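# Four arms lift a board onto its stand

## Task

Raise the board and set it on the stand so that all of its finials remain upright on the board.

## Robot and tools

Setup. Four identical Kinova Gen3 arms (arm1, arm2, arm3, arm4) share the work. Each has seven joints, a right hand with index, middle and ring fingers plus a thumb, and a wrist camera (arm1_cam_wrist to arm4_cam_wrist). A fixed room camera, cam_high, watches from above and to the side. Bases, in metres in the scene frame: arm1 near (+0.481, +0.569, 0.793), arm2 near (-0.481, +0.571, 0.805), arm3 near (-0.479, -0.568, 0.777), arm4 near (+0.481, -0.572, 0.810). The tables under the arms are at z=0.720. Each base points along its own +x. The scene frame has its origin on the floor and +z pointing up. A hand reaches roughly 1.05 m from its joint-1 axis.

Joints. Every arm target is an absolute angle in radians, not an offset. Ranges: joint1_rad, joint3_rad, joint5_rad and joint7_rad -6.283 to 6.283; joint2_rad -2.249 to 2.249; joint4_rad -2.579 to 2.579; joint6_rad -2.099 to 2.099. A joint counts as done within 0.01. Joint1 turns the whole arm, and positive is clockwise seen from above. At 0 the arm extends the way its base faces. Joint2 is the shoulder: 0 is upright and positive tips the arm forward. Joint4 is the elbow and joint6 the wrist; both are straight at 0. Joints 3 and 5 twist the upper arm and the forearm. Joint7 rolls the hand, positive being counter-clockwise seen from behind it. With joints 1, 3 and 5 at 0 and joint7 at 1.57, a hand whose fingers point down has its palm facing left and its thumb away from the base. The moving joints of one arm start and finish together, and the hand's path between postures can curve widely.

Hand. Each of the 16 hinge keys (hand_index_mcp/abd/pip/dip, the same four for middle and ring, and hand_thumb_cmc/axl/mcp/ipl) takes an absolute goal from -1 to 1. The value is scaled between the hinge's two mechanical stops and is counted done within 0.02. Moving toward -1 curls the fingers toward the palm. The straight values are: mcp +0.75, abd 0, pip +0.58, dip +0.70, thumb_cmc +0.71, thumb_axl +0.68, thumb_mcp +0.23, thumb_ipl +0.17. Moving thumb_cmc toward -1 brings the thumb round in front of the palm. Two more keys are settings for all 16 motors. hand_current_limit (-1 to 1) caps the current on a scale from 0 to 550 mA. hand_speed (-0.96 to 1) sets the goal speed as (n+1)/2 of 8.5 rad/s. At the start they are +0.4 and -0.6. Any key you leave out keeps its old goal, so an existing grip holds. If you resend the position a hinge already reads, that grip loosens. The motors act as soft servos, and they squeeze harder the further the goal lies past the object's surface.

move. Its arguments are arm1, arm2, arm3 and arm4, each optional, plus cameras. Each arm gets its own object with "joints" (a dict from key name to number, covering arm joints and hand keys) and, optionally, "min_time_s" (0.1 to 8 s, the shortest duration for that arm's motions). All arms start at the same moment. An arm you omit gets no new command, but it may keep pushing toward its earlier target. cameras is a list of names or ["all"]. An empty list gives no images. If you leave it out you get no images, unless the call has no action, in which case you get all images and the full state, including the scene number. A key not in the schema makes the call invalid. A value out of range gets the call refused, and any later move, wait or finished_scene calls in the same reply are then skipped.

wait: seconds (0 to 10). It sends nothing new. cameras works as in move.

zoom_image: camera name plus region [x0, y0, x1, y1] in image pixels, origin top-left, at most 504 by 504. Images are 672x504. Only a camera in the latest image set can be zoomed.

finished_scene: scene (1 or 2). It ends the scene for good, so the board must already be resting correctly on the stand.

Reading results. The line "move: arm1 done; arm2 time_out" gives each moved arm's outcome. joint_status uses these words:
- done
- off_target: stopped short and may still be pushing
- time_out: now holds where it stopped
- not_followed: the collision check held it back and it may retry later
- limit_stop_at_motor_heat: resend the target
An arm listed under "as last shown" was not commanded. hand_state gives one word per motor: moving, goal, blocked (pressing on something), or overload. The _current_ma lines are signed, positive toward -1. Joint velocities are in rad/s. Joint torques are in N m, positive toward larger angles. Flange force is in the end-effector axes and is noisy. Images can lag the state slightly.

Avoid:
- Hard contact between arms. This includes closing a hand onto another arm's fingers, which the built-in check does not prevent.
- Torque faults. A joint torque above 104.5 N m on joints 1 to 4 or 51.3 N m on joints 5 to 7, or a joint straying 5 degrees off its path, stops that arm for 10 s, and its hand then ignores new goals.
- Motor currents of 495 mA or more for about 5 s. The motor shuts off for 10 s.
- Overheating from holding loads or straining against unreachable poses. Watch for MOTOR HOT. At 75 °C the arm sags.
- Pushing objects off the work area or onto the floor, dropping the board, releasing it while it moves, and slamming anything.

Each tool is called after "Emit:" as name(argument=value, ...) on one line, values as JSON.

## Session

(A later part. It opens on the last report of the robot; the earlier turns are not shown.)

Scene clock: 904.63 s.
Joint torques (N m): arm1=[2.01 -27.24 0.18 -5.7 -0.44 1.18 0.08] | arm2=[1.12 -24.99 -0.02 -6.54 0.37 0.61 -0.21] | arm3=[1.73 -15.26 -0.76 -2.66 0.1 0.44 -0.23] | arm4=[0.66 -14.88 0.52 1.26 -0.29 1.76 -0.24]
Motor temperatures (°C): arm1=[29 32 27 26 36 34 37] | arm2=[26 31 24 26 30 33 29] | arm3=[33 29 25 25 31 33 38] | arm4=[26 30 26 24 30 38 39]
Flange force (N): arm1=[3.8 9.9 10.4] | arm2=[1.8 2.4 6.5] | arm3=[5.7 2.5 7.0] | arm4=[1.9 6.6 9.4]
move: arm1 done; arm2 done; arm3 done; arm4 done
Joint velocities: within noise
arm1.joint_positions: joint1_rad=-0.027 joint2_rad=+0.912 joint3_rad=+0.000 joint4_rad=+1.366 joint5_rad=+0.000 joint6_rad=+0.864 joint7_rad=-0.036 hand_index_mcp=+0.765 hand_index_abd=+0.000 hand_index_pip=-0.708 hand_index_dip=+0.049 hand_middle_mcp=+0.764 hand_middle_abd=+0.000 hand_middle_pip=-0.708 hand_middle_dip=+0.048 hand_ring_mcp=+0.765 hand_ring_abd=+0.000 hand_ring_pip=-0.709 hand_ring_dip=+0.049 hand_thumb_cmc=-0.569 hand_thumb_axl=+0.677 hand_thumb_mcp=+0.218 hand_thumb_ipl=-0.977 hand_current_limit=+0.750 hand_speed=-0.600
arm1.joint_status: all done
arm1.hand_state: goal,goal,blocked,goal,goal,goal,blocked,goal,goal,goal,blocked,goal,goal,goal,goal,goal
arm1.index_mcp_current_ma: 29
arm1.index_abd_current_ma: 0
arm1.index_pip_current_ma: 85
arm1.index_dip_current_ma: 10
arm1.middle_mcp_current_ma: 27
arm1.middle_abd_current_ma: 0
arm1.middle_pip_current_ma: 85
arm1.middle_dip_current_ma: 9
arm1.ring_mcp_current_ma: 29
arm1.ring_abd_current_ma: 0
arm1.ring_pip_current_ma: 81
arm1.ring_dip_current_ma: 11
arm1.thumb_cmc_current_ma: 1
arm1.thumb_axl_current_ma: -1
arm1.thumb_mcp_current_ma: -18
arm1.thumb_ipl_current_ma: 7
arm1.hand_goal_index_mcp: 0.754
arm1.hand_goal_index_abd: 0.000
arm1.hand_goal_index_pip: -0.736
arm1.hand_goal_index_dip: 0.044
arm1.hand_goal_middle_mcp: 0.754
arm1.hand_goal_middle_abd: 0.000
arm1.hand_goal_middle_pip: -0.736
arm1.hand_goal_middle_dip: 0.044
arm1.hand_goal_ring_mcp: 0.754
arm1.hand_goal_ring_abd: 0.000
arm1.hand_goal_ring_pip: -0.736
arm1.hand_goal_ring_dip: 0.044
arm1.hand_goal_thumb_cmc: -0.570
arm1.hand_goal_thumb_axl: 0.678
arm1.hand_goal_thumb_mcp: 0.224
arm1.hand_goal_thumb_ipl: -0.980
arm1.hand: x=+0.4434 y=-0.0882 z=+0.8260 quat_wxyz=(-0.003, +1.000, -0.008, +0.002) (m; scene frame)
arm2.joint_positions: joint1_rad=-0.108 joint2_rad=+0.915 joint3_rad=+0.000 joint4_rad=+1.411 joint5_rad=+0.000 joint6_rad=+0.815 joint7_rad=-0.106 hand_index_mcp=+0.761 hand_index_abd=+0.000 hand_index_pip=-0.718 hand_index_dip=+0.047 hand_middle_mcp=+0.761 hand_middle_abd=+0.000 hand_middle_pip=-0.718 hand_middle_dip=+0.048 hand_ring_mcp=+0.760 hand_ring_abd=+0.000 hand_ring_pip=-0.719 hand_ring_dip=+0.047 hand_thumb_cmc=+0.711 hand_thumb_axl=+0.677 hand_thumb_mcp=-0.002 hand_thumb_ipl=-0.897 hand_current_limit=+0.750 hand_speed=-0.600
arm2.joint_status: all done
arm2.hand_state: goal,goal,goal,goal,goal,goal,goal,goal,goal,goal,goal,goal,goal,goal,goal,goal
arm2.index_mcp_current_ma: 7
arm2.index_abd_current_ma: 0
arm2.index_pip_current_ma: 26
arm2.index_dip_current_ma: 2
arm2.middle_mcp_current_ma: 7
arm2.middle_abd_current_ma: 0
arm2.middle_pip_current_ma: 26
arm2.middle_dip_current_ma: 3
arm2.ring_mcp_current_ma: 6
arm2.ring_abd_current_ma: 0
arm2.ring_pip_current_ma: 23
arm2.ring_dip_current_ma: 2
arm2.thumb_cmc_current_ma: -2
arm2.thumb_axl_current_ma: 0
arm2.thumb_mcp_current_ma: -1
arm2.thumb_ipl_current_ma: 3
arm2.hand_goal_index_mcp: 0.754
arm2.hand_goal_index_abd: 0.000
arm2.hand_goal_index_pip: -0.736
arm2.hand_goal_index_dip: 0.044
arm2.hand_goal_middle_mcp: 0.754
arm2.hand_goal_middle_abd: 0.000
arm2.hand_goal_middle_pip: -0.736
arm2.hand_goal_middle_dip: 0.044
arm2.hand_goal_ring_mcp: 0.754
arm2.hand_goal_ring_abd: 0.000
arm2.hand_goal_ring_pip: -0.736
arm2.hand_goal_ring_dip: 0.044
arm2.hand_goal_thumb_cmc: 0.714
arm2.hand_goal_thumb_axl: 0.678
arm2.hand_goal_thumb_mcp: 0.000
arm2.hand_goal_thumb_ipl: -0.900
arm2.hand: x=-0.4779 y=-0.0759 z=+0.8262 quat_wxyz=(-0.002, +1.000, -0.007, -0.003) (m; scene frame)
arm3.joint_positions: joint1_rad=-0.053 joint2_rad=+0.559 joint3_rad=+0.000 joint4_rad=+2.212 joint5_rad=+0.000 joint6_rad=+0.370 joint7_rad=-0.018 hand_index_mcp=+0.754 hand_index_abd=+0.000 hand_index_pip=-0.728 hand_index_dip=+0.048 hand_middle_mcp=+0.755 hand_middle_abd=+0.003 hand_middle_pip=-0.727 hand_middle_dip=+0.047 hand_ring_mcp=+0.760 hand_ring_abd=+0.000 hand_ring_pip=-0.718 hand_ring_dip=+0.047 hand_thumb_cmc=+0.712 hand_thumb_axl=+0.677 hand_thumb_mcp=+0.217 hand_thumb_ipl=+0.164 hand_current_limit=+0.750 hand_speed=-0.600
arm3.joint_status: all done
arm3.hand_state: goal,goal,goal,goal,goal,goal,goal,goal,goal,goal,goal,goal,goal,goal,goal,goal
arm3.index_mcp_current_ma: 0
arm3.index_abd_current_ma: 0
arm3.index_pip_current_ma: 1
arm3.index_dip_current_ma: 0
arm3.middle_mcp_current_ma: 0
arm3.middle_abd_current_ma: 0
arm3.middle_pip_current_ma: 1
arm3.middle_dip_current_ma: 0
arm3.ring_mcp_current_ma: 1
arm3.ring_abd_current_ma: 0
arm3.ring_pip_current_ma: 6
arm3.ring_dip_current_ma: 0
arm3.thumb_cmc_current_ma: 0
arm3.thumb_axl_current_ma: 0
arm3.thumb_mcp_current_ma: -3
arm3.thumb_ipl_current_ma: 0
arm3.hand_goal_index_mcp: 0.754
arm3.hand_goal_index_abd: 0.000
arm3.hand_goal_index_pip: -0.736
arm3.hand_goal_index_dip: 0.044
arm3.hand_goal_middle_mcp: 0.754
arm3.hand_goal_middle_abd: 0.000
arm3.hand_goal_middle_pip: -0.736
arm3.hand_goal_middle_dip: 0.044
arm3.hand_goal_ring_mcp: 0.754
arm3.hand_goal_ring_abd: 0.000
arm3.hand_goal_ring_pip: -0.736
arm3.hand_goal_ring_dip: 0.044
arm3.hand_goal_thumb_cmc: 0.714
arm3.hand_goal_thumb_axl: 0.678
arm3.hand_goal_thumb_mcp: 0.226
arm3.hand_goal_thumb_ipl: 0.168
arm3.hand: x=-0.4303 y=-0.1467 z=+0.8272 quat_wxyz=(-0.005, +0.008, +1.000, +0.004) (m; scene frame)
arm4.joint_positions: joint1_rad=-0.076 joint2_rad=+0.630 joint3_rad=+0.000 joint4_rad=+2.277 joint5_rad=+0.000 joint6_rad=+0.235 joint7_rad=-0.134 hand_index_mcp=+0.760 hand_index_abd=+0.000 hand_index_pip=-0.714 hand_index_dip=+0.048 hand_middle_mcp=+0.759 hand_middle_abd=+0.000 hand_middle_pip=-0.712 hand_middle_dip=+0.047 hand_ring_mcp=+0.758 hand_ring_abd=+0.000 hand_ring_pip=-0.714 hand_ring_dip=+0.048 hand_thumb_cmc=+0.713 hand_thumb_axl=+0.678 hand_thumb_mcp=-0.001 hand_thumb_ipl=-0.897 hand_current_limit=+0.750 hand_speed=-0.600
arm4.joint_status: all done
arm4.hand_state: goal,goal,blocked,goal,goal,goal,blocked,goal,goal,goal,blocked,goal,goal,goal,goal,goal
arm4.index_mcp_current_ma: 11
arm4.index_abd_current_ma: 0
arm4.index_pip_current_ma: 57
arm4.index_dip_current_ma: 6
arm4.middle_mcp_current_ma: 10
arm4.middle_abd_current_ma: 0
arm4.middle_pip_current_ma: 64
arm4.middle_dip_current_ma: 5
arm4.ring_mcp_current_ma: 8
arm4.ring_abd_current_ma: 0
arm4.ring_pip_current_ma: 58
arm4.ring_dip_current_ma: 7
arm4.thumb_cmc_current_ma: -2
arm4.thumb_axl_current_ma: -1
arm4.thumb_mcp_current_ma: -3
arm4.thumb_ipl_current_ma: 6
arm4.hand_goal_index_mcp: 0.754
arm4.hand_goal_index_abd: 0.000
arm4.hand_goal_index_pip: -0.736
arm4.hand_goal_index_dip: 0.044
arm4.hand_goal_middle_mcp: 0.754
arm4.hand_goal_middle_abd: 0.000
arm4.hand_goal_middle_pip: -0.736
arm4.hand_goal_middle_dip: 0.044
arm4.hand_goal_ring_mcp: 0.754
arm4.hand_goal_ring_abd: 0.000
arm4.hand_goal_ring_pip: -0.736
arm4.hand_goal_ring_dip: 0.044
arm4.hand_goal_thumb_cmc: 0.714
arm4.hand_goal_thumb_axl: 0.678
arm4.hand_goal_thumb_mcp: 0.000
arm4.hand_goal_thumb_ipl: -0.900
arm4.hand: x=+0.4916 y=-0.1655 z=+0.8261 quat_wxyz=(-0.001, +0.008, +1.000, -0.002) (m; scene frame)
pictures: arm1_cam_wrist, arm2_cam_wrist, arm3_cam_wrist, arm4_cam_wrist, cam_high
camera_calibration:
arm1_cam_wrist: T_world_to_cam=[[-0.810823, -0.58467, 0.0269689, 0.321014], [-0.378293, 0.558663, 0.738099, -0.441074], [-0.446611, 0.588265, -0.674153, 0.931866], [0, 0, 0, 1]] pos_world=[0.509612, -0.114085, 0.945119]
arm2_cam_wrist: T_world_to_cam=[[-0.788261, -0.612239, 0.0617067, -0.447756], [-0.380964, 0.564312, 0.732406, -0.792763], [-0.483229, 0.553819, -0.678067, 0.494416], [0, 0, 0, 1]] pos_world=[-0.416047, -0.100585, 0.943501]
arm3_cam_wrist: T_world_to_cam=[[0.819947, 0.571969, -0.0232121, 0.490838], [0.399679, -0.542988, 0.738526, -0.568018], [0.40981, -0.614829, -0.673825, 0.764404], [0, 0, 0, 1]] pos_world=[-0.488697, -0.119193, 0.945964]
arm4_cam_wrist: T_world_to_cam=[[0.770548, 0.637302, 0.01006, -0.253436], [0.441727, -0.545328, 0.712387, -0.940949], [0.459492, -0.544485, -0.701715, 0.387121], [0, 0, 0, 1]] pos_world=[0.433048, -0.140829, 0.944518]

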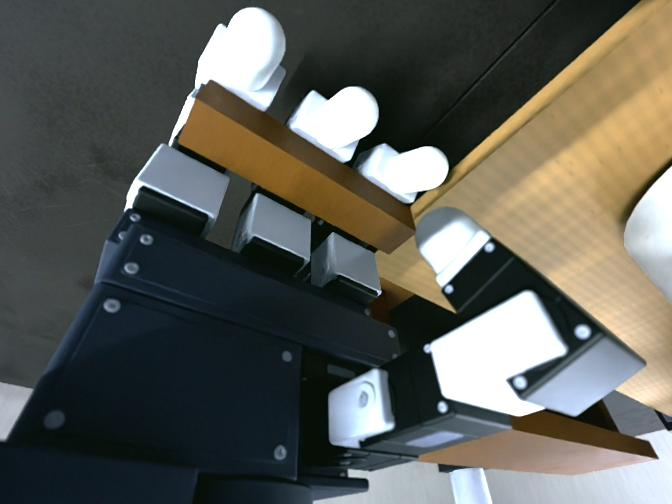

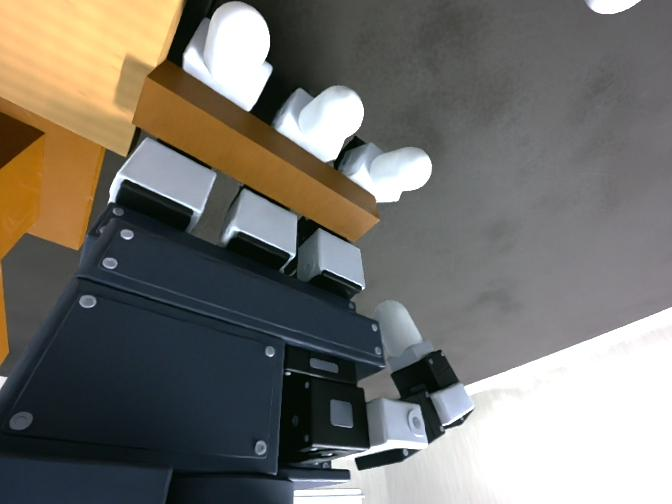

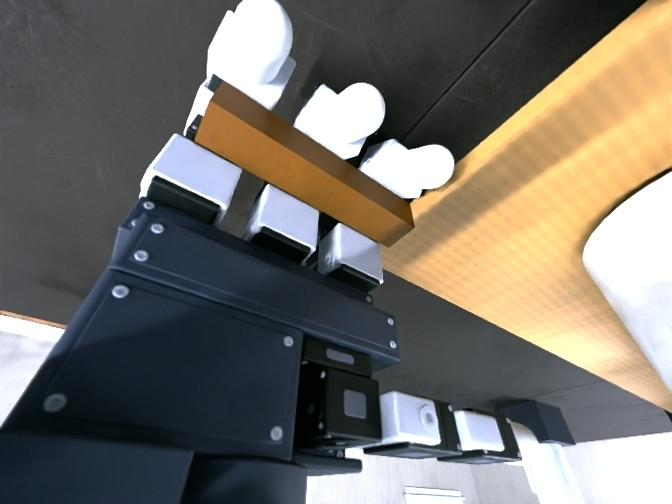

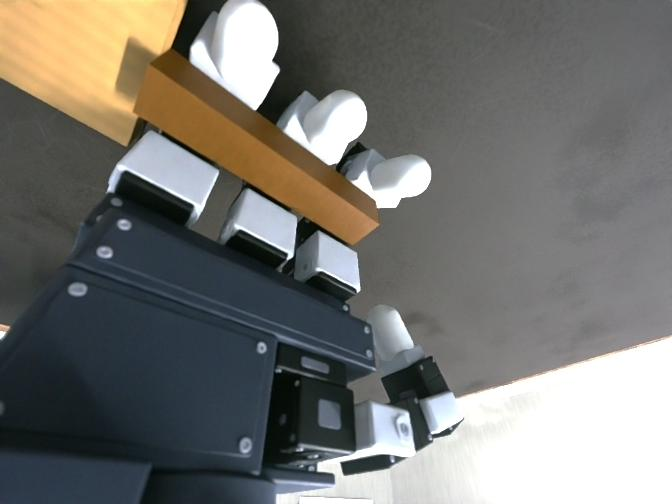

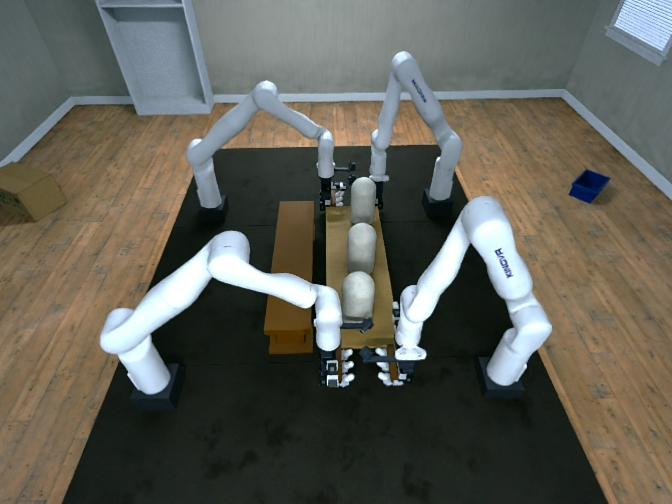

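Emit:
move(arm1={"joints":{"joint2_rad":0.8811,"joint4_rad":1.3555,"joint6_rad":0.9050},"min_time_s":3}, arm2={"joints":{"joint2_rad":0.8830,"joint4_rad":1.4031,"joint6_rad":0.8555},"min_time_s":3}, arm3={"joints":{"joint2_rad":0.5045,"joint4_rad":2.1988,"joint6_rad":0.4383},"min_time_s":3}, arm4={"joints":{"joint2_rad":0.5698,"joint4_rad":2.2680,"joint6_rad":0.3038},"min_time_s":3}, cameras=["all"])

Emit:
zoom_image(camera="cam_high", region=[240, 150, 440, 400])

Scene clock: 954.47 s.
Joint torques (N m): arm1=[2.71 -27.14 0.71 -6.55 -0.16 0.78 0.04] | arm2=[0.81 -25.01 -0.38 -6.67 0.23 0.72 -0.18] | arm3=[1.98 -14.66 -0.44 -3.06 0.12 0.59 -0.27] | arm4=[0.6 -15.13 0.49 -0.42 -0.25 1.28 -0.19]
Motor temperatures (°C): arm1=[29 35 27 26 36 34 37] | arm2=[26 34 24 26 30 33 29] | arm3=[33 30 25 25 31 33 38] | arm4=[26 31 26 24 30 38 39]
Flange force (N): arm1=[5.0 8.6 9.6] | arm2=[1.3 3.2 6.9] | arm3=[6.1 2.8 6.6] | arm4=[1.8 5.3 9.7]
move: arm1 done; arm2 done; arm3 done; arm4 done
Joint velocities: within noise
arm1.joint_positions: joint1_rad=-0.027 joint2_rad=+0.881 joint3_rad=+0.000 joint4_rad=+1.355 joint5_rad=+0.000 joint6_rad=+0.905 joint7_rad=-0.036 hand_index_mcp=+0.765 hand_index_abd=+0.000 hand_index_pip=-0.707 hand_index_dip=+0.049 hand_middle_mcp=+0.764 hand_middle_abd=+0.000 hand_middle_pip=-0.708 hand_middle_dip=+0.048 hand_ring_mcp=+0.765 hand_ring_abd=+0.000 hand_ring_pip=-0.709 hand_ring_dip=+0.049 hand_thumb_cmc=-0.569 hand_thumb_axl=+0.677 hand_thumb_mcp=+0.218 hand_thumb_ipl=-0.977 hand_current_limit=+0.750 hand_speed=-0.600
arm1.joint_status: all done
arm1.hand_state: goal,goal,blocked,goal,goal,goal,blocked,goal,goal,goal,blocked,goal,goal,goal,goal,goal
arm1.index_mcp_current_ma: 29
arm1.index_abd_current_ma: 0
arm1.index_pip_current_ma: 86
arm1.index_dip_current_ma: 11
arm1.middle_mcp_current_ma: 27
arm1.middle_abd_current_ma: 0
arm1.middle_pip_current_ma: 85
arm1.middle_dip_current_ma: 9
arm1.ring_mcp_current_ma: 29
arm1.ring_abd_current_ma: 0
arm1.ring_pip_current_ma: 82
arm1.ring_dip_current_ma: 12
arm1.thumb_cmc_current_ma: 1
arm1.thumb_axl_current_ma: -1
arm1.thumb_mcp_current_ma: -18
arm1.thumb_ipl_current_ma: 7
arm1.hand_goal_index_mcp: 0.754
arm1.hand_goal_index_abd: 0.000
arm1.hand_goal_index_pip: -0.736
arm1.hand_goal_index_dip: 0.044
arm1.hand_goal_middle_mcp: 0.754
arm1.hand_goal_middle_abd: 0.000
arm1.hand_goal_middle_pip: -0.736
arm1.hand_goal_middle_dip: 0.044
arm1.hand_goal_ring_mcp: 0.754
arm1.hand_goal_ring_abd: 0.000
arm1.hand_goal_ring_pip: -0.736
arm1.hand_goal_ring_dip: 0.044
arm1.hand_goal_thumb_cmc: -0.570
arm1.hand_goal_thumb_axl: 0.678
arm1.hand_goal_thumb_mcp: 0.224
arm1.hand_goal_thumb_ipl: -0.980
arm1.hand: x=+0.4433 y=-0.0883 z=+0.8460 quat_wxyz=(-0.003, +1.000, -0.008, +0.002) (m; scene frame)
arm2.joint_positions: joint1_rad=-0.108 joint2_rad=+0.883 joint3_rad=+0.000 joint4_rad=+1.403 joint5_rad=+0.000 joint6_rad=+0.856 joint7_rad=-0.106 hand_index_mcp=+0.761 hand_index_abd=+0.000 hand_index_pip=-0.716 hand_index_dip=+0.047 hand_middle_mcp=+0.761 hand_middle_abd=+0.000 hand_middle_pip=-0.716 hand_middle_dip=+0.048 hand_ring_mcp=+0.760 hand_ring_abd=+0.000 hand_ring_pip=-0.718 hand_ring_dip=+0.047 hand_thumb_cmc=+0.711 hand_thumb_axl=+0.677 hand_thumb_mcp=-0.002 hand_thumb_ipl=-0.897 hand_current_limit=+0.750 hand_speed=-0.600
arm2.joint_status: all done
arm2.hand_state: goal,goal,goal,goal,goal,goal,goal,goal,goal,goal,goal,goal,goal,goal,goal,goal
arm2.index_mcp_current_ma: 7
arm2.index_abd_current_ma: 0
arm2.index_pip_current_ma: 29
arm2.index_dip_current_ma: 2
arm2.middle_mcp_current_ma: 7
arm2.middle_abd_current_ma: 0
arm2.middle_pip_current_ma: 29
arm2.middle_dip_current_ma: 3
arm2.ring_mcp_current_ma: 6
arm2.ring_abd_current_ma: 0
arm2.ring_pip_current_ma: 26
arm2.ring_dip_current_ma: 2
arm2.thumb_cmc_current_ma: -2
arm2.thumb_axl_current_ma: 0
arm2.thumb_mcp_current_ma: -1
arm2.thumb_ipl_current_ma: 3
arm2.hand_goal_index_mcp: 0.754
arm2.hand_goal_index_abd: 0.000
arm2.hand_goal_index_pip: -0.736
arm2.hand_goal_index_dip: 0.044
arm2.hand_goal_middle_mcp: 0.754
arm2.hand_goal_middle_abd: 0.000
arm2.hand_goal_middle_pip: -0.736
arm2.hand_goal_middle_dip: 0.044
arm2.hand_goal_ring_mcp: 0.754
arm2.hand_goal_ring_abd: 0.000
arm2.hand_goal_ring_pip: -0.736
arm2.hand_goal_ring_dip: 0.044
arm2.hand_goal_thumb_cmc: 0.714
arm2.hand_goal_thumb_axl: 0.678
arm2.hand_goal_thumb_mcp: 0.000
arm2.hand_goal_thumb_ipl: -0.900
arm2.hand: x=-0.4778 y=-0.0760 z=+0.8463 quat_wxyz=(-0.002, +1.000, -0.007, -0.003) (m; scene frame)
arm3.joint_positions: joint1_rad=-0.053 joint2_rad=+0.505 joint3_rad=+0.000 joint4_rad=+2.199 joint5_rad=+0.000 joint6_rad=+0.438 joint7_rad=-0.018 hand_index_mcp=+0.754 hand_index_abd=+0.000 hand_index_pip=-0.728 hand_index_dip=+0.048 hand_middle_mcp=+0.755 hand_middle_abd=+0.003 hand_middle_pip=-0.727 hand_middle_dip=+0.047 hand_ring_mcp=+0.759 hand_ring_abd=+0.000 hand_ring_pip=-0.717 hand_ring_dip=+0.047 hand_thumb_cmc=+0.712 hand_thumb_axl=+0.677 hand_thumb_mcp=+0.217 hand_thumb_ipl=+0.164 hand_current_limit=+0.750 hand_speed=-0.600
arm3.joint_status: all done
arm3.hand_state: goal,goal,goal,goal,goal,goal,goal,goal,goal,goal,goal,goal,goal,goal,goal,goal
arm3.index_mcp_current_ma: 0
arm3.index_abd_current_ma: 0
arm3.index_pip_current_ma: 1
arm3.index_dip_current_ma: 0
arm3.middle_mcp_current_ma: 0
arm3.middle_abd_current_ma: 0
arm3.middle_pip_current_ma: 1
arm3.middle_dip_current_ma: 0
arm3.ring_mcp_current_ma: 0
arm3.ring_abd_current_ma: 0
arm3.ring_pip_current_ma: 6
arm3.ring_dip_current_ma: 0
arm3.thumb_cmc_current_ma: 0
arm3.thumb_axl_current_ma: 0
arm3.thumb_mcp_current_ma: -3
arm3.thumb_ipl_current_ma: 0
arm3.hand_goal_index_mcp: 0.754
arm3.hand_goal_index_abd: 0.000
arm3.hand_goal_index_pip: -0.736
arm3.hand_goal_index_dip: 0.044
arm3.hand_goal_middle_mcp: 0.754
arm3.hand_goal_middle_abd: 0.000
arm3.hand_goal_middle_pip: -0.736
arm3.hand_goal_middle_dip: 0.044
arm3.hand_goal_ring_mcp: 0.754
arm3.hand_goal_ring_abd: 0.000
arm3.hand_goal_ring_pip: -0.736
arm3.hand_goal_ring_dip: 0.044
arm3.hand_goal_thumb_cmc: 0.714
arm3.hand_goal_thumb_axl: 0.678
arm3.hand_goal_thumb_mcp: 0.226
arm3.hand_goal_thumb_ipl: 0.168
arm3.hand: x=-0.4301 y=-0.1470 z=+0.8471 quat_wxyz=(-0.005, +0.008, +1.000, +0.004) (m; scene frame)
arm4.joint_positions: joint1_rad=-0.076 joint2_rad=+0.570 joint3_rad=+0.000 joint4_rad=+2.268 joint5_rad=+0.000 joint6_rad=+0.304 joint7_rad=-0.134 hand_index_mcp=+0.758 hand_index_abd=+0.000 hand_index_pip=-0.714 hand_index_dip=+0.048 hand_middle_mcp=+0.758 hand_middle_abd=+0.000 hand_middle_pip=-0.712 hand_middle_dip=+0.047 hand_ring_mcp=+0.757 hand_ring_abd=+0.000 hand_ring_pip=-0.713 hand_ring_dip=+0.048 hand_thumb_cmc=+0.713 hand_thumb_axl=+0.678 hand_thumb_mcp=-0.001 hand_thumb_ipl=-0.897 hand_current_limit=+0.750 hand_speed=-0.600
arm4.joint_status: all done
arm4.hand_state: goal,goal,blocked,goal,goal,goal,blocked,goal,goal,goal,blocked,goal,goal,goal,goal,goal
arm4.index_mcp_current_ma: 8
arm4.index_abd_current_ma: 0
arm4.index_pip_current_ma: 59
arm4.index_dip_current_ma: 7
arm4.middle_mcp_current_ma: 7
arm4.middle_abd_current_ma: 0
arm4.middle_pip_current_ma: 66
arm4.middle_dip_current_ma: 5
arm4.ring_mcp_current_ma: 5
arm4.ring_abd_current_ma: 0
arm4.ring_pip_current_ma: 60
arm4.ring_dip_current_ma: 7
arm4.thumb_cmc_current_ma: -2
arm4.thumb_axl_current_ma: -1
arm4.thumb_mcp_current_ma: -3
arm4.thumb_ipl_current_ma: 6
arm4.hand_goal_index_mcp: 0.754
arm4.hand_goal_index_abd: 0.000
arm4.hand_goal_index_pip: -0.736
arm4.hand_goal_index_dip: 0.044
arm4.hand_goal_middle_mcp: 0.754
arm4.hand_goal_middle_abd: 0.000
arm4.hand_goal_middle_pip: -0.736
arm4.hand_goal_middle_dip: 0.044
arm4.hand_goal_ring_mcp: 0.754
arm4.hand_goal_ring_abd: 0.000
arm4.hand_goal_ring_pip: -0.736
arm4.hand_goal_ring_dip: 0.044
arm4.hand_goal_thumb_cmc: 0.714
arm4.hand_goal_thumb_axl: 0.678
arm4.hand_goal_thumb_mcp: 0.000
arm4.hand_goal_thumb_ipl: -0.900
arm4.hand: x=+0.4917 y=-0.1654 z=+0.8461 quat_wxyz=(-0.001, +0.008, +1.000, -0.002) (m; scene frame)
pictures: arm1_cam_wrist, arm2_cam_wrist, arm3_cam_wrist, arm4_cam_wrist, cam_high
camera_calibration:
arm1_cam_wrist: T_world_to_cam=[[-0.810847, -0.584638, 0.0269269, 0.320414], [-0.37827, 0.558628, 0.738137, -0.455777], [-0.446585, 0.588331, -0.674113, 0.945422], [0, 0, 0, 1]] pos_world=[0.509612, -0.114285, 0.965119]
arm2_cam_wrist: T_world_to_cam=[[-0.788258, -0.612242, 0.0617099, -0.448981], [-0.380929, 0.564271, 0.732456, -0.807428], [-0.483262, 0.553857, -0.678012, 0.508087], [0, 0, 0, 1]] pos_world=[-0.415947, -0.100685, 0.963601]
arm3_cam_wrist: T_world_to_cam=[[0.819947, 0.571969, -0.0232121, 0.491332], [0.399679, -0.542988, 0.738526, -0.582863], [0.40981, -0.614829, -0.673825, 0.777649], [0, 0, 0, 1]] pos_world=[-0.488597, -0.119393, 0.965864]
arm4_cam_wrist: T_world_to_cam=[[0.770548, 0.637302, 0.01006, -0.253779], [0.441727, -0.545328, 0.712387, -0.955258], [0.459492, -0.544485, -0.701715, 0.401234], [0, 0, 0, 1]] pos_world=[0.433148, -0.140729, 0.964618]

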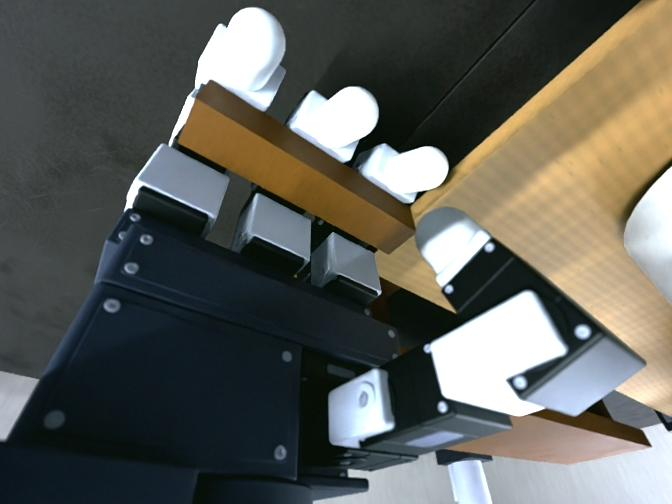

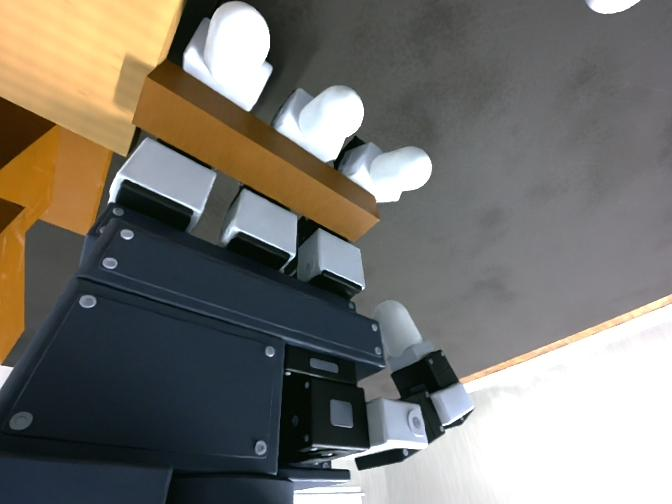

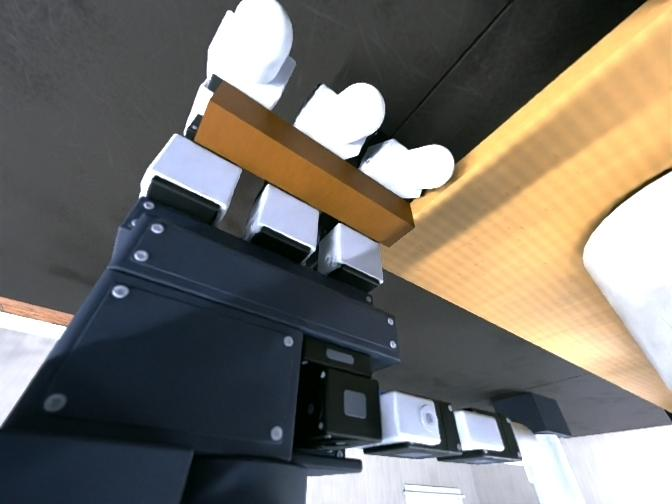

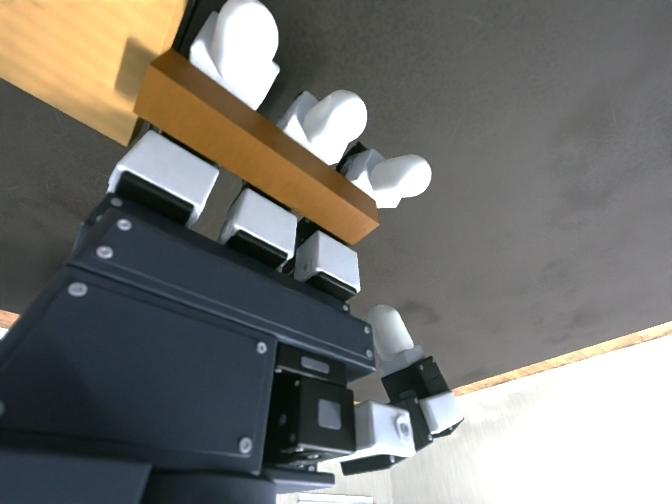

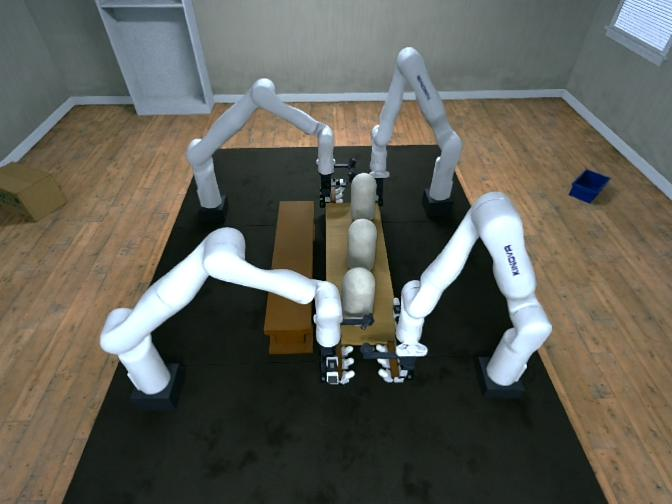

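Scaled by 2.016 from the camera's 672x504 image, which has a finer 960x720 frame.

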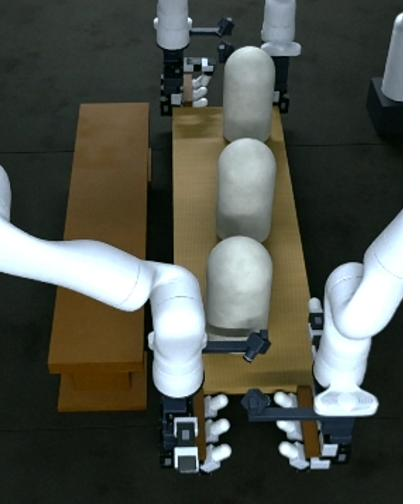

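Emit:
move(arm1={"joints":{"joint2_rad":0.8311,"joint4_rad":1.3308,"joint6_rad":0.9797},"min_time_s":3.5}, arm2={"joints":{"joint2_rad":0.8300,"joint4_rad":1.3821,"joint6_rad":0.9295},"min_time_s":3.5}, arm3={"joints":{"joint2_rad":0.4152,"joint4_rad":2.1661,"joint6_rad":0.5603},"min_time_s":3.5}, arm4={"joints":{"joint2_rad":0.4694,"joint4_rad":2.2435,"joint6_rad":0.4287},"min_time_s":3.5}, cameras=[])

Emit:
move(arm1={"joints":{"joint2_rad":0.7858,"joint4_rad":1.2964,"joint6_rad":1.0594},"min_time_s":3.5}, arm2={"joints":{"joint2_rad":0.7821,"joint4_rad":1.3514,"joint6_rad":1.0081},"min_time_s":3.5}, arm3={"joints":{"joint2_rad":0.3348,"joint4_rad":2.1232,"joint6_rad":0.6836},"min_time_s":3.5}, arm4={"joints":{"joint2_rad":0.3771,"joint4_rad":2.2079,"joint6_rad":0.5566},"min_time_s":3.5}, cameras=["all"])

Emit:
zoom_image(camera="cam_high", region=[240, 150, 440, 400])

Scene clock: 993.43 s.
Joint torques (N m): arm1=[2.98 -26.73 0.91 -6.7 -0.05 1.04 -0.03] | arm2=[0.26 -24.45 -1.05 -6.31 0.02 1.35 -0.22] | arm3=[2.43 -13.7 -0.05 -3.08 0.24 1.3 -0.39] | arm4=[0.17 -14.61 -0.13 -1.61 -0.35 1.43 -0.16]
Motor temperatures (°C): arm1=[29 37 27 26 36 34 37] | arm2=[26 36 24 26 30 33 29] | arm3=[33 30 25 25 31 33 38] | arm4=[26 31 26 24 30 38 39]
Flange force (N): arm1=[5.3 9.4 9.1] | arm2=[0.3 5.1 7.0] | arm3=[6.2 4.6 6.9] | arm4=[0.6 5.9 10.1]
move: arm1 done; arm2 done; arm3 done; arm4 done
Joint velocities: within noise
arm1.joint_positions: joint1_rad=-0.027 joint2_rad=+0.831 joint3_rad=+0.000 joint4_rad=+1.331 joint5_rad=+0.000 joint6_rad=+0.980 joint7_rad=-0.036 hand_index_mcp=+0.765 hand_index_abd=+0.000 hand_index_pip=-0.707 hand_index_dip=+0.049 hand_middle_mcp=+0.765 hand_middle_abd=+0.000 hand_middle_pip=-0.708 hand_middle_dip=+0.048 hand_ring_mcp=+0.766 hand_ring_abd=+0.000 hand_ring_pip=-0.709 hand_ring_dip=+0.049 hand_thumb_cmc=-0.569 hand_thumb_axl=+0.677 hand_thumb_mcp=+0.218 hand_thumb_ipl=-0.977 hand_current_limit=+0.750 hand_speed=-0.600
arm1.joint_status: all done
arm1.hand_state: goal,goal,blocked,goal,goal,goal,blocked,goal,goal,goal,blocked,goal,goal,goal,goal,goal
arm1.index_mcp_current_ma: 30
arm1.index_abd_current_ma: 0
arm1.index_pip_current_ma: 86
arm1.index_dip_current_ma: 11
arm1.middle_mcp_current_ma: 29
arm1.middle_abd_current_ma: 0
arm1.middle_pip_current_ma: 85
arm1.middle_dip_current_ma: 9
arm1.ring_mcp_current_ma: 33
arm1.ring_abd_current_ma: 0
arm1.ring_pip_current_ma: 82
arm1.ring_dip_current_ma: 12
arm1.thumb_cmc_current_ma: 1
arm1.thumb_axl_current_ma: -1
arm1.thumb_mcp_current_ma: -18
arm1.thumb_ipl_current_ma: 7
arm1.hand_goal_index_mcp: 0.754
arm1.hand_goal_index_abd: 0.000
arm1.hand_goal_index_pip: -0.736
arm1.hand_goal_index_dip: 0.044
arm1.hand_goal_middle_mcp: 0.754
arm1.hand_goal_middle_abd: 0.000
arm1.hand_goal_middle_pip: -0.736
arm1.hand_goal_middle_dip: 0.044
arm1.hand_goal_ring_mcp: 0.754
arm1.hand_goal_ring_abd: 0.000
arm1.hand_goal_ring_pip: -0.736
arm1.hand_goal_ring_dip: 0.044
arm1.hand_goal_thumb_cmc: -0.570
arm1.hand_goal_thumb_axl: 0.678
arm1.hand_goal_thumb_mcp: 0.224
arm1.hand_goal_thumb_ipl: -0.980
arm1.hand: x=+0.4432 y=-0.0885 z=+0.8809 quat_wxyz=(-0.003, +1.000, -0.008, +0.002) (m; scene frame)
arm2.joint_positions: joint1_rad=-0.108 joint2_rad=+0.830 joint3_rad=+0.000 joint4_rad=+1.382 joint5_rad=+0.000 joint6_rad=+0.929 joint7_rad=-0.106 hand_index_mcp=+0.760 hand_index_abd=+0.000 hand_index_pip=-0.715 hand_index_dip=+0.047 hand_middle_mcp=+0.760 hand_middle_abd=+0.000 hand_middle_pip=-0.715 hand_middle_dip=+0.048 hand_ring_mcp=+0.760 hand_ring_abd=+0.000 hand_ring_pip=-0.717 hand_ring_dip=+0.047 hand_thumb_cmc=+0.711 hand_thumb_axl=+0.677 hand_thumb_mcp=-0.002 hand_thumb_ipl=-0.897 hand_current_limit=+0.750 hand_speed=-0.600
arm2.joint_status: all done
arm2.hand_state: goal,goal,blocked,goal,goal,goal,blocked,goal,goal,goal,goal,goal,goal,goal,goal,goal
arm2.index_mcp_current_ma: 6
arm2.index_abd_current_ma: 0
arm2.index_pip_current_ma: 31
arm2.index_dip_current_ma: 2
arm2.middle_mcp_current_ma: 6
arm2.middle_abd_current_ma: 0
arm2.middle_pip_current_ma: 31
arm2.middle_dip_current_ma: 3
arm2.ring_mcp_current_ma: 6
arm2.ring_abd_current_ma: 0
arm2.ring_pip_current_ma: 28
arm2.ring_dip_current_ma: 2
arm2.thumb_cmc_current_ma: -2
arm2.thumb_axl_current_ma: 0
arm2.thumb_mcp_current_ma: -1
arm2.thumb_ipl_current_ma: 3
arm2.hand_goal_index_mcp: 0.754
arm2.hand_goal_index_abd: 0.000
arm2.hand_goal_index_pip: -0.736
arm2.hand_goal_index_dip: 0.044
arm2.hand_goal_middle_mcp: 0.754
arm2.hand_goal_middle_abd: 0.000
arm2.hand_goal_middle_pip: -0.736
arm2.hand_goal_middle_dip: 0.044
arm2.hand_goal_ring_mcp: 0.754
arm2.hand_goal_ring_abd: 0.000
arm2.hand_goal_ring_pip: -0.736
arm2.hand_goal_ring_dip: 0.044
arm2.hand_goal_thumb_cmc: 0.714
arm2.hand_goal_thumb_axl: 0.678
arm2.hand_goal_thumb_mcp: 0.000
arm2.hand_goal_thumb_ipl: -0.900
arm2.hand: x=-0.4776 y=-0.0762 z=+0.8812 quat_wxyz=(-0.002, +1.000, -0.007, -0.003) (m; scene frame)
arm3.joint_positions: joint1_rad=-0.053 joint2_rad=+0.415 joint3_rad=+0.000 joint4_rad=+2.166 joint5_rad=+0.000 joint6_rad=+0.560 joint7_rad=-0.018 hand_index_mcp=+0.751 hand_index_abd=+0.000 hand_index_pip=-0.725 hand_index_dip=+0.048 hand_middle_mcp=+0.753 hand_middle_abd=+0.003 hand_middle_pip=-0.725 hand_middle_dip=+0.047 hand_ring_mcp=+0.757 hand_ring_abd=+0.000 hand_ring_pip=-0.717 hand_ring_dip=+0.047 hand_thumb_cmc=+0.712 hand_thumb_axl=+0.677 hand_thumb_mcp=+0.217 hand_thumb_ipl=+0.164 hand_current_limit=+0.750 hand_speed=-0.600
arm3.joint_status: all done
arm3.hand_state: goal,goal,goal,goal,goal,goal,goal,goal,goal,goal,goal,goal,goal,goal,goal,goal
arm3.index_mcp_current_ma: 0
arm3.index_abd_current_ma: 0
arm3.index_pip_current_ma: 2
arm3.index_dip_current_ma: 0
arm3.middle_mcp_current_ma: 0
arm3.middle_abd_current_ma: 0
arm3.middle_pip_current_ma: 2
arm3.middle_dip_current_ma: 0
arm3.ring_mcp_current_ma: 0
arm3.ring_abd_current_ma: 0
arm3.ring_pip_current_ma: 6
arm3.ring_dip_current_ma: 0
arm3.thumb_cmc_current_ma: 0
arm3.thumb_axl_current_ma: 0
arm3.thumb_mcp_current_ma: -3
arm3.thumb_ipl_current_ma: 0
arm3.hand_goal_index_mcp: 0.754
arm3.hand_goal_index_abd: 0.000
arm3.hand_goal_index_pip: -0.736
arm3.hand_goal_index_dip: 0.044
arm3.hand_goal_middle_mcp: 0.754
arm3.hand_goal_middle_abd: 0.000
arm3.hand_goal_middle_pip: -0.736
arm3.hand_goal_middle_dip: 0.044
arm3.hand_goal_ring_mcp: 0.754
arm3.hand_goal_ring_abd: 0.000
arm3.hand_goal_ring_pip: -0.736
arm3.hand_goal_ring_dip: 0.044
arm3.hand_goal_thumb_cmc: 0.714
arm3.hand_goal_thumb_axl: 0.678
arm3.hand_goal_thumb_mcp: 0.226
arm3.hand_goal_thumb_ipl: 0.168
arm3.hand: x=-0.4297 y=-0.1473 z=+0.8822 quat_wxyz=(-0.005, +0.008, +1.000, +0.004) (m; scene frame)
arm4.joint_positions: joint1_rad=-0.076 joint2_rad=+0.469 joint3_rad=+0.000 joint4_rad=+2.243 joint5_rad=+0.000 joint6_rad=+0.429 joint7_rad=-0.134 hand_index_mcp=+0.761 hand_index_abd=+0.000 hand_index_pip=-0.713 hand_index_dip=+0.048 hand_middle_mcp=+0.760 hand_middle_abd=+0.000 hand_middle_pip=-0.711 hand_middle_dip=+0.047 hand_ring_mcp=+0.760 hand_ring_abd=+0.000 hand_ring_pip=-0.713 hand_ring_dip=+0.048 hand_thumb_cmc=+0.713 hand_thumb_axl=+0.678 hand_thumb_mcp=-0.001 hand_thumb_ipl=-0.897 hand_current_limit=+0.750 hand_speed=-0.600
arm4.joint_status: all done
arm4.hand_state: goal,goal,blocked,goal,goal,goal,blocked,goal,goal,goal,blocked,goal,goal,goal,goal,goal
arm4.index_mcp_current_ma: 14
arm4.index_abd_current_ma: 0
arm4.index_pip_current_ma: 61
arm4.index_dip_current_ma: 7
arm4.middle_mcp_current_ma: 13
arm4.middle_abd_current_ma: 0
arm4.middle_pip_current_ma: 67
arm4.middle_dip_current_ma: 5
arm4.ring_mcp_current_ma: 11
arm4.ring_abd_current_ma: 0
arm4.ring_pip_current_ma: 60
arm4.ring_dip_current_ma: 7
arm4.thumb_cmc_current_ma: -2
arm4.thumb_axl_current_ma: -1
arm4.thumb_mcp_current_ma: -3
arm4.thumb_ipl_current_ma: 6
arm4.hand_goal_index_mcp: 0.754
arm4.hand_goal_index_abd: 0.000
arm4.hand_goal_index_pip: -0.736
arm4.hand_goal_index_dip: 0.044
arm4.hand_goal_middle_mcp: 0.754
arm4.hand_goal_middle_abd: 0.000
arm4.hand_goal_middle_pip: -0.736
arm4.hand_goal_middle_dip: 0.044
arm4.hand_goal_ring_mcp: 0.754
arm4.hand_goal_ring_abd: 0.000
arm4.hand_goal_ring_pip: -0.736
arm4.hand_goal_ring_dip: 0.044
arm4.hand_goal_thumb_cmc: 0.714
arm4.hand_goal_thumb_axl: 0.678
arm4.hand_goal_thumb_mcp: 0.000
arm4.hand_goal_thumb_ipl: -0.900
arm4.hand: x=+0.4918 y=-0.1653 z=+0.8812 quat_wxyz=(-0.001, +0.008, +1.000, -0.002) (m; scene frame)
pictures: none
No camera images: "cameras" was empty.

Scene clock: 997.23 s.
Joint torques (N m): arm1=[2.83 -26.53 0.82 -7.17 -0.12 1.15 0.02] | arm2=[0.15 -24.48 -1.15 -6.83 -0.06 1.44 -0.16] | arm3=[2.51 -13.21 0.04 -4.13 0.32 1.43 -0.43] | arm4=[0 -14.18 -0.42 -2.96 -0.45 1.46 -0.14]
Motor temperatures (°C): arm1=[29 37 27 26 36 34 37] | arm2=[26 36 24 26 30 33 29] | arm3=[33 30 25 25 30 33 38] | arm4=[26 31 26 24 30 38 39]
Flange force (N): arm1=[5.0 9.5 8.8] | arm2=[0.2 5.4 7.3] | arm3=[5.5 4.7 7.1] | arm4=[0.0 6.2 10.2]
move: arm1 done; arm2 done; arm3 done; arm4 done
Joint velocities: within noise
arm1.joint_positions: joint1_rad=-0.027 joint2_rad=+0.786 joint3_rad=+0.000 joint4_rad=+1.296 joint5_rad=+0.000 joint6_rad=+1.059 joint7_rad=-0.036 hand_index_mcp=+0.765 hand_index_abd=+0.000 hand_index_pip=-0.707 hand_index_dip=+0.049 hand_middle_mcp=+0.765 hand_middle_abd=+0.000 hand_middle_pip=-0.708 hand_middle_dip=+0.048 hand_ring_mcp=+0.766 hand_ring_abd=+0.000 hand_ring_pip=-0.709 hand_ring_dip=+0.049 hand_thumb_cmc=-0.569 hand_thumb_axl=+0.677 hand_thumb_mcp=+0.218 hand_thumb_ipl=-0.977 hand_current_limit=+0.750 hand_speed=-0.600
arm1.joint_status: all done
arm1.hand_state: goal,goal,blocked,goal,goal,goal,blocked,goal,goal,goal,blocked,goal,goal,goal,goal,goal
arm1.index_mcp_current_ma: 30
arm1.index_abd_current_ma: 0
arm1.index_pip_current_ma: 86
arm1.index_dip_current_ma: 11
arm1.middle_mcp_current_ma: 29
arm1.middle_abd_current_ma: 0
arm1.middle_pip_current_ma: 85
arm1.middle_dip_current_ma: 9
arm1.ring_mcp_current_ma: 33
arm1.ring_abd_current_ma: 0
arm1.ring_pip_current_ma: 82
arm1.ring_dip_current_ma: 12
arm1.thumb_cmc_current_ma: 1
arm1.thumb_axl_current_ma: -1
arm1.thumb_mcp_current_ma: -18
arm1.thumb_ipl_current_ma: 7
arm1.hand_goal_index_mcp: 0.754
arm1.hand_goal_index_abd: 0.000
arm1.hand_goal_index_pip: -0.736
arm1.hand_goal_index_dip: 0.044
arm1.hand_goal_middle_mcp: 0.754
arm1.hand_goal_middle_abd: 0.000
arm1.hand_goal_middle_pip: -0.736
arm1.hand_goal_middle_dip: 0.044
arm1.hand_goal_ring_mcp: 0.754
arm1.hand_goal_ring_abd: 0.000
arm1.hand_goal_ring_pip: -0.736
arm1.hand_goal_ring_dip: 0.044
arm1.hand_goal_thumb_cmc: -0.570
arm1.hand_goal_thumb_axl: 0.678
arm1.hand_goal_thumb_mcp: 0.224
arm1.hand_goal_thumb_ipl: -0.980
arm1.hand: x=+0.4430 y=-0.0887 z=+0.9160 quat_wxyz=(-0.003, +1.000, -0.008, +0.002) (m; scene frame)
arm2.joint_positions: joint1_rad=-0.108 joint2_rad=+0.782 joint3_rad=+0.000 joint4_rad=+1.351 joint5_rad=+0.000 joint6_rad=+1.008 joint7_rad=-0.106 hand_index_mcp=+0.759 hand_index_abd=+0.000 hand_index_pip=-0.715 hand_index_dip=+0.047 hand_middle_mcp=+0.759 hand_middle_abd=+0.000 hand_middle_pip=-0.715 hand_middle_dip=+0.048 hand_ring_mcp=+0.760 hand_ring_abd=+0.000 hand_ring_pip=-0.716 hand_ring_dip=+0.047 hand_thumb_cmc=+0.711 hand_thumb_axl=+0.677 hand_thumb_mcp=-0.002 hand_thumb_ipl=-0.897 hand_current_limit=+0.750 hand_speed=-0.600
arm2.joint_status: all done
arm2.hand_state: goal,goal,blocked,goal,goal,goal,blocked,goal,goal,goal,goal,goal,goal,goal,goal,goal
arm2.index_mcp_current_ma: 5
arm2.index_abd_current_ma: 0
arm2.index_pip_current_ma: 32
arm2.index_dip_current_ma: 2
arm2.middle_mcp_current_ma: 5
arm2.middle_abd_current_ma: 0
arm2.middle_pip_current_ma: 32
arm2.middle_dip_current_ma: 3
arm2.ring_mcp_current_ma: 5
arm2.ring_abd_current_ma: 0
arm2.ring_pip_current_ma: 29
arm2.ring_dip_current_ma: 2
arm2.thumb_cmc_current_ma: -2
arm2.thumb_axl_current_ma: 0
arm2.thumb_mcp_current_ma: -1
arm2.thumb_ipl_current_ma: 3
arm2.hand_goal_index_mcp: 0.754
arm2.hand_goal_index_abd: 0.000
arm2.hand_goal_index_pip: -0.736
arm2.hand_goal_index_dip: 0.044
arm2.hand_goal_middle_mcp: 0.754
arm2.hand_goal_middle_abd: 0.000
arm2.hand_goal_middle_pip: -0.736
arm2.hand_goal_middle_dip: 0.044
arm2.hand_goal_ring_mcp: 0.754
arm2.hand_goal_ring_abd: 0.000
arm2.hand_goal_ring_pip: -0.736
arm2.hand_goal_ring_dip: 0.044
arm2.hand_goal_thumb_cmc: 0.714
arm2.hand_goal_thumb_axl: 0.678
arm2.hand_goal_thumb_mcp: 0.000
arm2.hand_goal_thumb_ipl: -0.900
arm2.hand: x=-0.4774 y=-0.0763 z=+0.9161 quat_wxyz=(-0.002, +1.000, -0.007, -0.003) (m; scene frame)
arm3.joint_positions: joint1_rad=-0.053 joint2_rad=+0.335 joint3_rad=+0.000 joint4_rad=+2.123 joint5_rad=+0.000 joint6_rad=+0.684 joint7_rad=-0.018 hand_index_mcp=+0.750 hand_index_abd=+0.000 hand_index_pip=-0.723 hand_index_dip=+0.048 hand_middle_mcp=+0.752 hand_middle_abd=+0.003 hand_middle_pip=-0.723 hand_middle_dip=+0.047 hand_ring_mcp=+0.758 hand_ring_abd=+0.000 hand_ring_pip=-0.717 hand_ring_dip=+0.047 hand_thumb_cmc=+0.712 hand_thumb_axl=+0.677 hand_thumb_mcp=+0.217 hand_thumb_ipl=+0.164 hand_current_limit=+0.750 hand_speed=-0.600
arm3.joint_status: all done
arm3.hand_state: goal,goal,goal,goal,goal,goal,goal,goal,goal,goal,goal,goal,goal,goal,goal,goal
arm3.index_mcp_current_ma: 0
arm3.index_abd_current_ma: 0
arm3.index_pip_current_ma: 3
arm3.index_dip_current_ma: 0
arm3.middle_mcp_current_ma: 0
arm3.middle_abd_current_ma: 0
arm3.middle_pip_current_ma: 3
arm3.middle_dip_current_ma: 0
arm3.ring_mcp_current_ma: 0
arm3.ring_abd_current_ma: 0
arm3.ring_pip_current_ma: 6
arm3.ring_dip_current_ma: 0
arm3.thumb_cmc_current_ma: 0
arm3.thumb_axl_current_ma: 0
arm3.thumb_mcp_current_ma: -3
arm3.thumb_ipl_current_ma: 0
arm3.hand_goal_index_mcp: 0.754
arm3.hand_goal_index_abd: 0.000
arm3.hand_goal_index_pip: -0.736
arm3.hand_goal_index_dip: 0.044
arm3.hand_goal_middle_mcp: 0.754
arm3.hand_goal_middle_abd: 0.000
arm3.hand_goal_middle_pip: -0.736
arm3.hand_goal_middle_dip: 0.044
arm3.hand_goal_ring_mcp: 0.754
arm3.hand_goal_ring_abd: 0.000
arm3.hand_goal_ring_pip: -0.736
arm3.hand_goal_ring_dip: 0.044
arm3.hand_goal_thumb_cmc: 0.714
arm3.hand_goal_thumb_axl: 0.678
arm3.hand_goal_thumb_mcp: 0.226
arm3.hand_goal_thumb_ipl: 0.168
arm3.hand: x=-0.4294 y=-0.1476 z=+0.9171 quat_wxyz=(-0.005, +0.008, +1.000, +0.004) (m; scene frame)
arm4.joint_positions: joint1_rad=-0.076 joint2_rad=+0.377 joint3_rad=+0.000 joint4_rad=+2.208 joint5_rad=+0.000 joint6_rad=+0.557 joint7_rad=-0.134 hand_index_mcp=+0.762 hand_index_abd=+0.000 hand_index_pip=-0.712 hand_index_dip=+0.048 hand_middle_mcp=+0.762 hand_middle_abd=+0.000 hand_middle_pip=-0.711 hand_middle_dip=+0.047 hand_ring_mcp=+0.761 hand_ring_abd=+0.000 hand_ring_pip=-0.713 hand_ring_dip=+0.048 hand_thumb_cmc=+0.713 hand_thumb_axl=+0.678 hand_thumb_mcp=-0.001 hand_thumb_ipl=-0.897 hand_current_limit=+0.750 hand_speed=-0.600
arm4.joint_status: all done
arm4.hand_state: goal,goal,blocked,goal,goal,goal,blocked,goal,goal,goal,blocked,goal,goal,goal,goal,goal
arm4.index_mcp_current_ma: 19
arm4.index_abd_current_ma: 0
arm4.index_pip_current_ma: 64
arm4.index_dip_current_ma: 7
arm4.middle_mcp_current_ma: 18
arm4.middle_abd_current_ma: 0
arm4.middle_pip_current_ma: 69
arm4.middle_dip_current_ma: 5
arm4.ring_mcp_current_ma: 16
arm4.ring_abd_current_ma: 0
arm4.ring_pip_current_ma: 60
arm4.ring_dip_current_ma: 7
arm4.thumb_cmc_current_ma: -2
arm4.thumb_axl_current_ma: -1
arm4.thumb_mcp_current_ma: -3
arm4.thumb_ipl_current_ma: 6
arm4.hand_goal_index_mcp: 0.754
arm4.hand_goal_index_abd: 0.000
arm4.hand_goal_index_pip: -0.736
arm4.hand_goal_index_dip: 0.044
arm4.hand_goal_middle_mcp: 0.754
arm4.hand_goal_middle_abd: 0.000
arm4.hand_goal_middle_pip: -0.736
arm4.hand_goal_middle_dip: 0.044
arm4.hand_goal_ring_mcp: 0.754
arm4.hand_goal_ring_abd: 0.000
arm4.hand_goal_ring_pip: -0.736
arm4.hand_goal_ring_dip: 0.044
arm4.hand_goal_thumb_cmc: 0.714
arm4.hand_goal_thumb_axl: 0.678
arm4.hand_goal_thumb_mcp: 0.000
arm4.hand_goal_thumb_ipl: -0.900
arm4.hand: x=+0.4919 y=-0.1652 z=+0.9161 quat_wxyz=(-0.001, +0.008, +1.000, -0.002) (m; scene frame)
pictures: arm1_cam_wrist, arm2_cam_wrist, arm3_cam_wrist, arm4_cam_wrist, cam_high
camera_calibration:
arm1_cam_wrist: T_world_to_cam=[[-0.810847, -0.584638, 0.0269269, 0.318111], [-0.37827, 0.558628, 0.738137, -0.507392], [-0.446585, 0.588331, -0.674113, 0.992652], [0, 0, 0, 1]] pos_world=[0.509312, -0.114585, 1.03512]
arm2_cam_wrist: T_world_to_cam=[[-0.788258, -0.612242, 0.0617099, -0.453157], [-0.380929, 0.564271, 0.732456, -0.858231], [-0.483262, 0.553857, -0.678012, 0.555772], [0, 0, 0, 1]] pos_world=[-0.415547, -0.100985, 1.0334]
arm3_cam_wrist: T_world_to_cam=[[0.819915, 0.572013, -0.0232734, 0.492779], [0.399745, -0.542941, 0.738525, -0.635125], [0.409809, -0.614831, -0.673825, 0.82416], [0, 0, 0, 1]] pos_world=[-0.487897, -0.119993, 1.03586]
arm4_cam_wrist: T_world_to_cam=[[0.770548, 0.637302, 0.01006, -0.254763], [0.441727, -0.545328, 0.712387, -1.00503], [0.459492, -0.544485, -0.701715, 0.450301], [0, 0, 0, 1]] pos_world=[0.433348, -0.140529, 1.03452]

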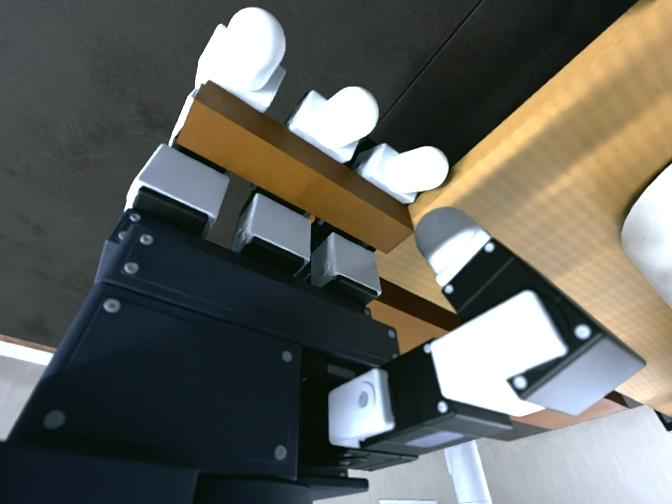

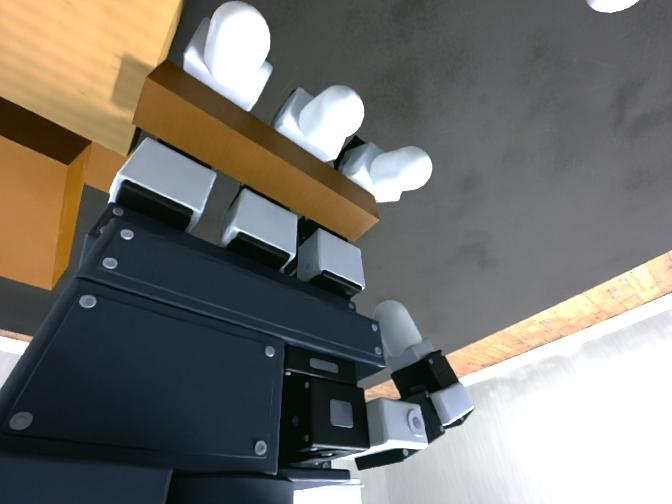

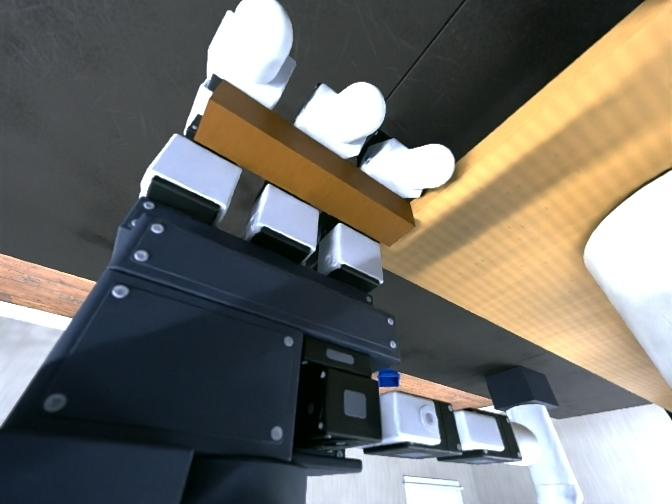

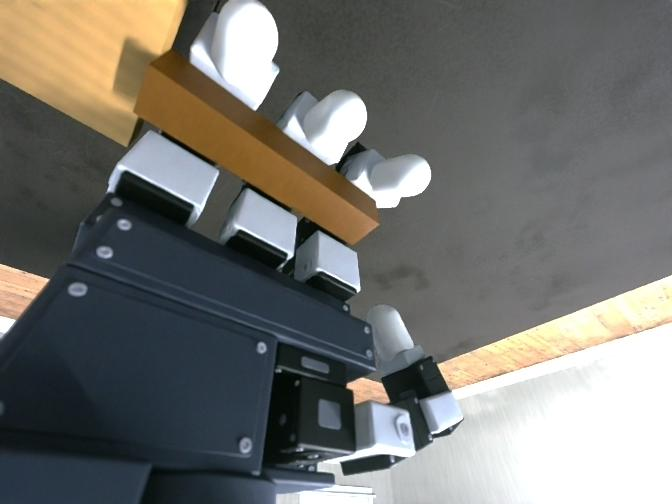

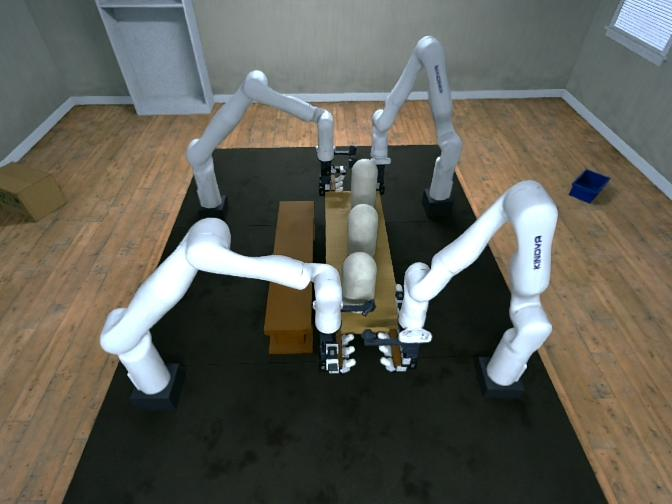

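Scaled by 2.016 from the camera's 672x504 image, which has a finer 960x720 frame.

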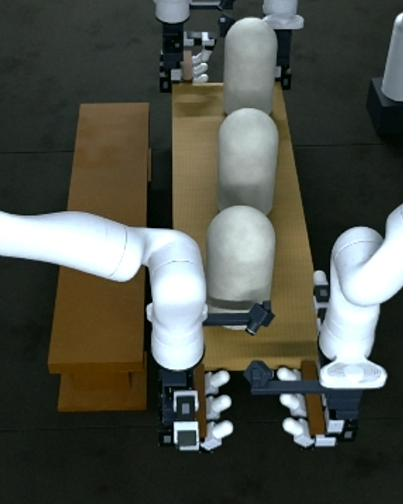

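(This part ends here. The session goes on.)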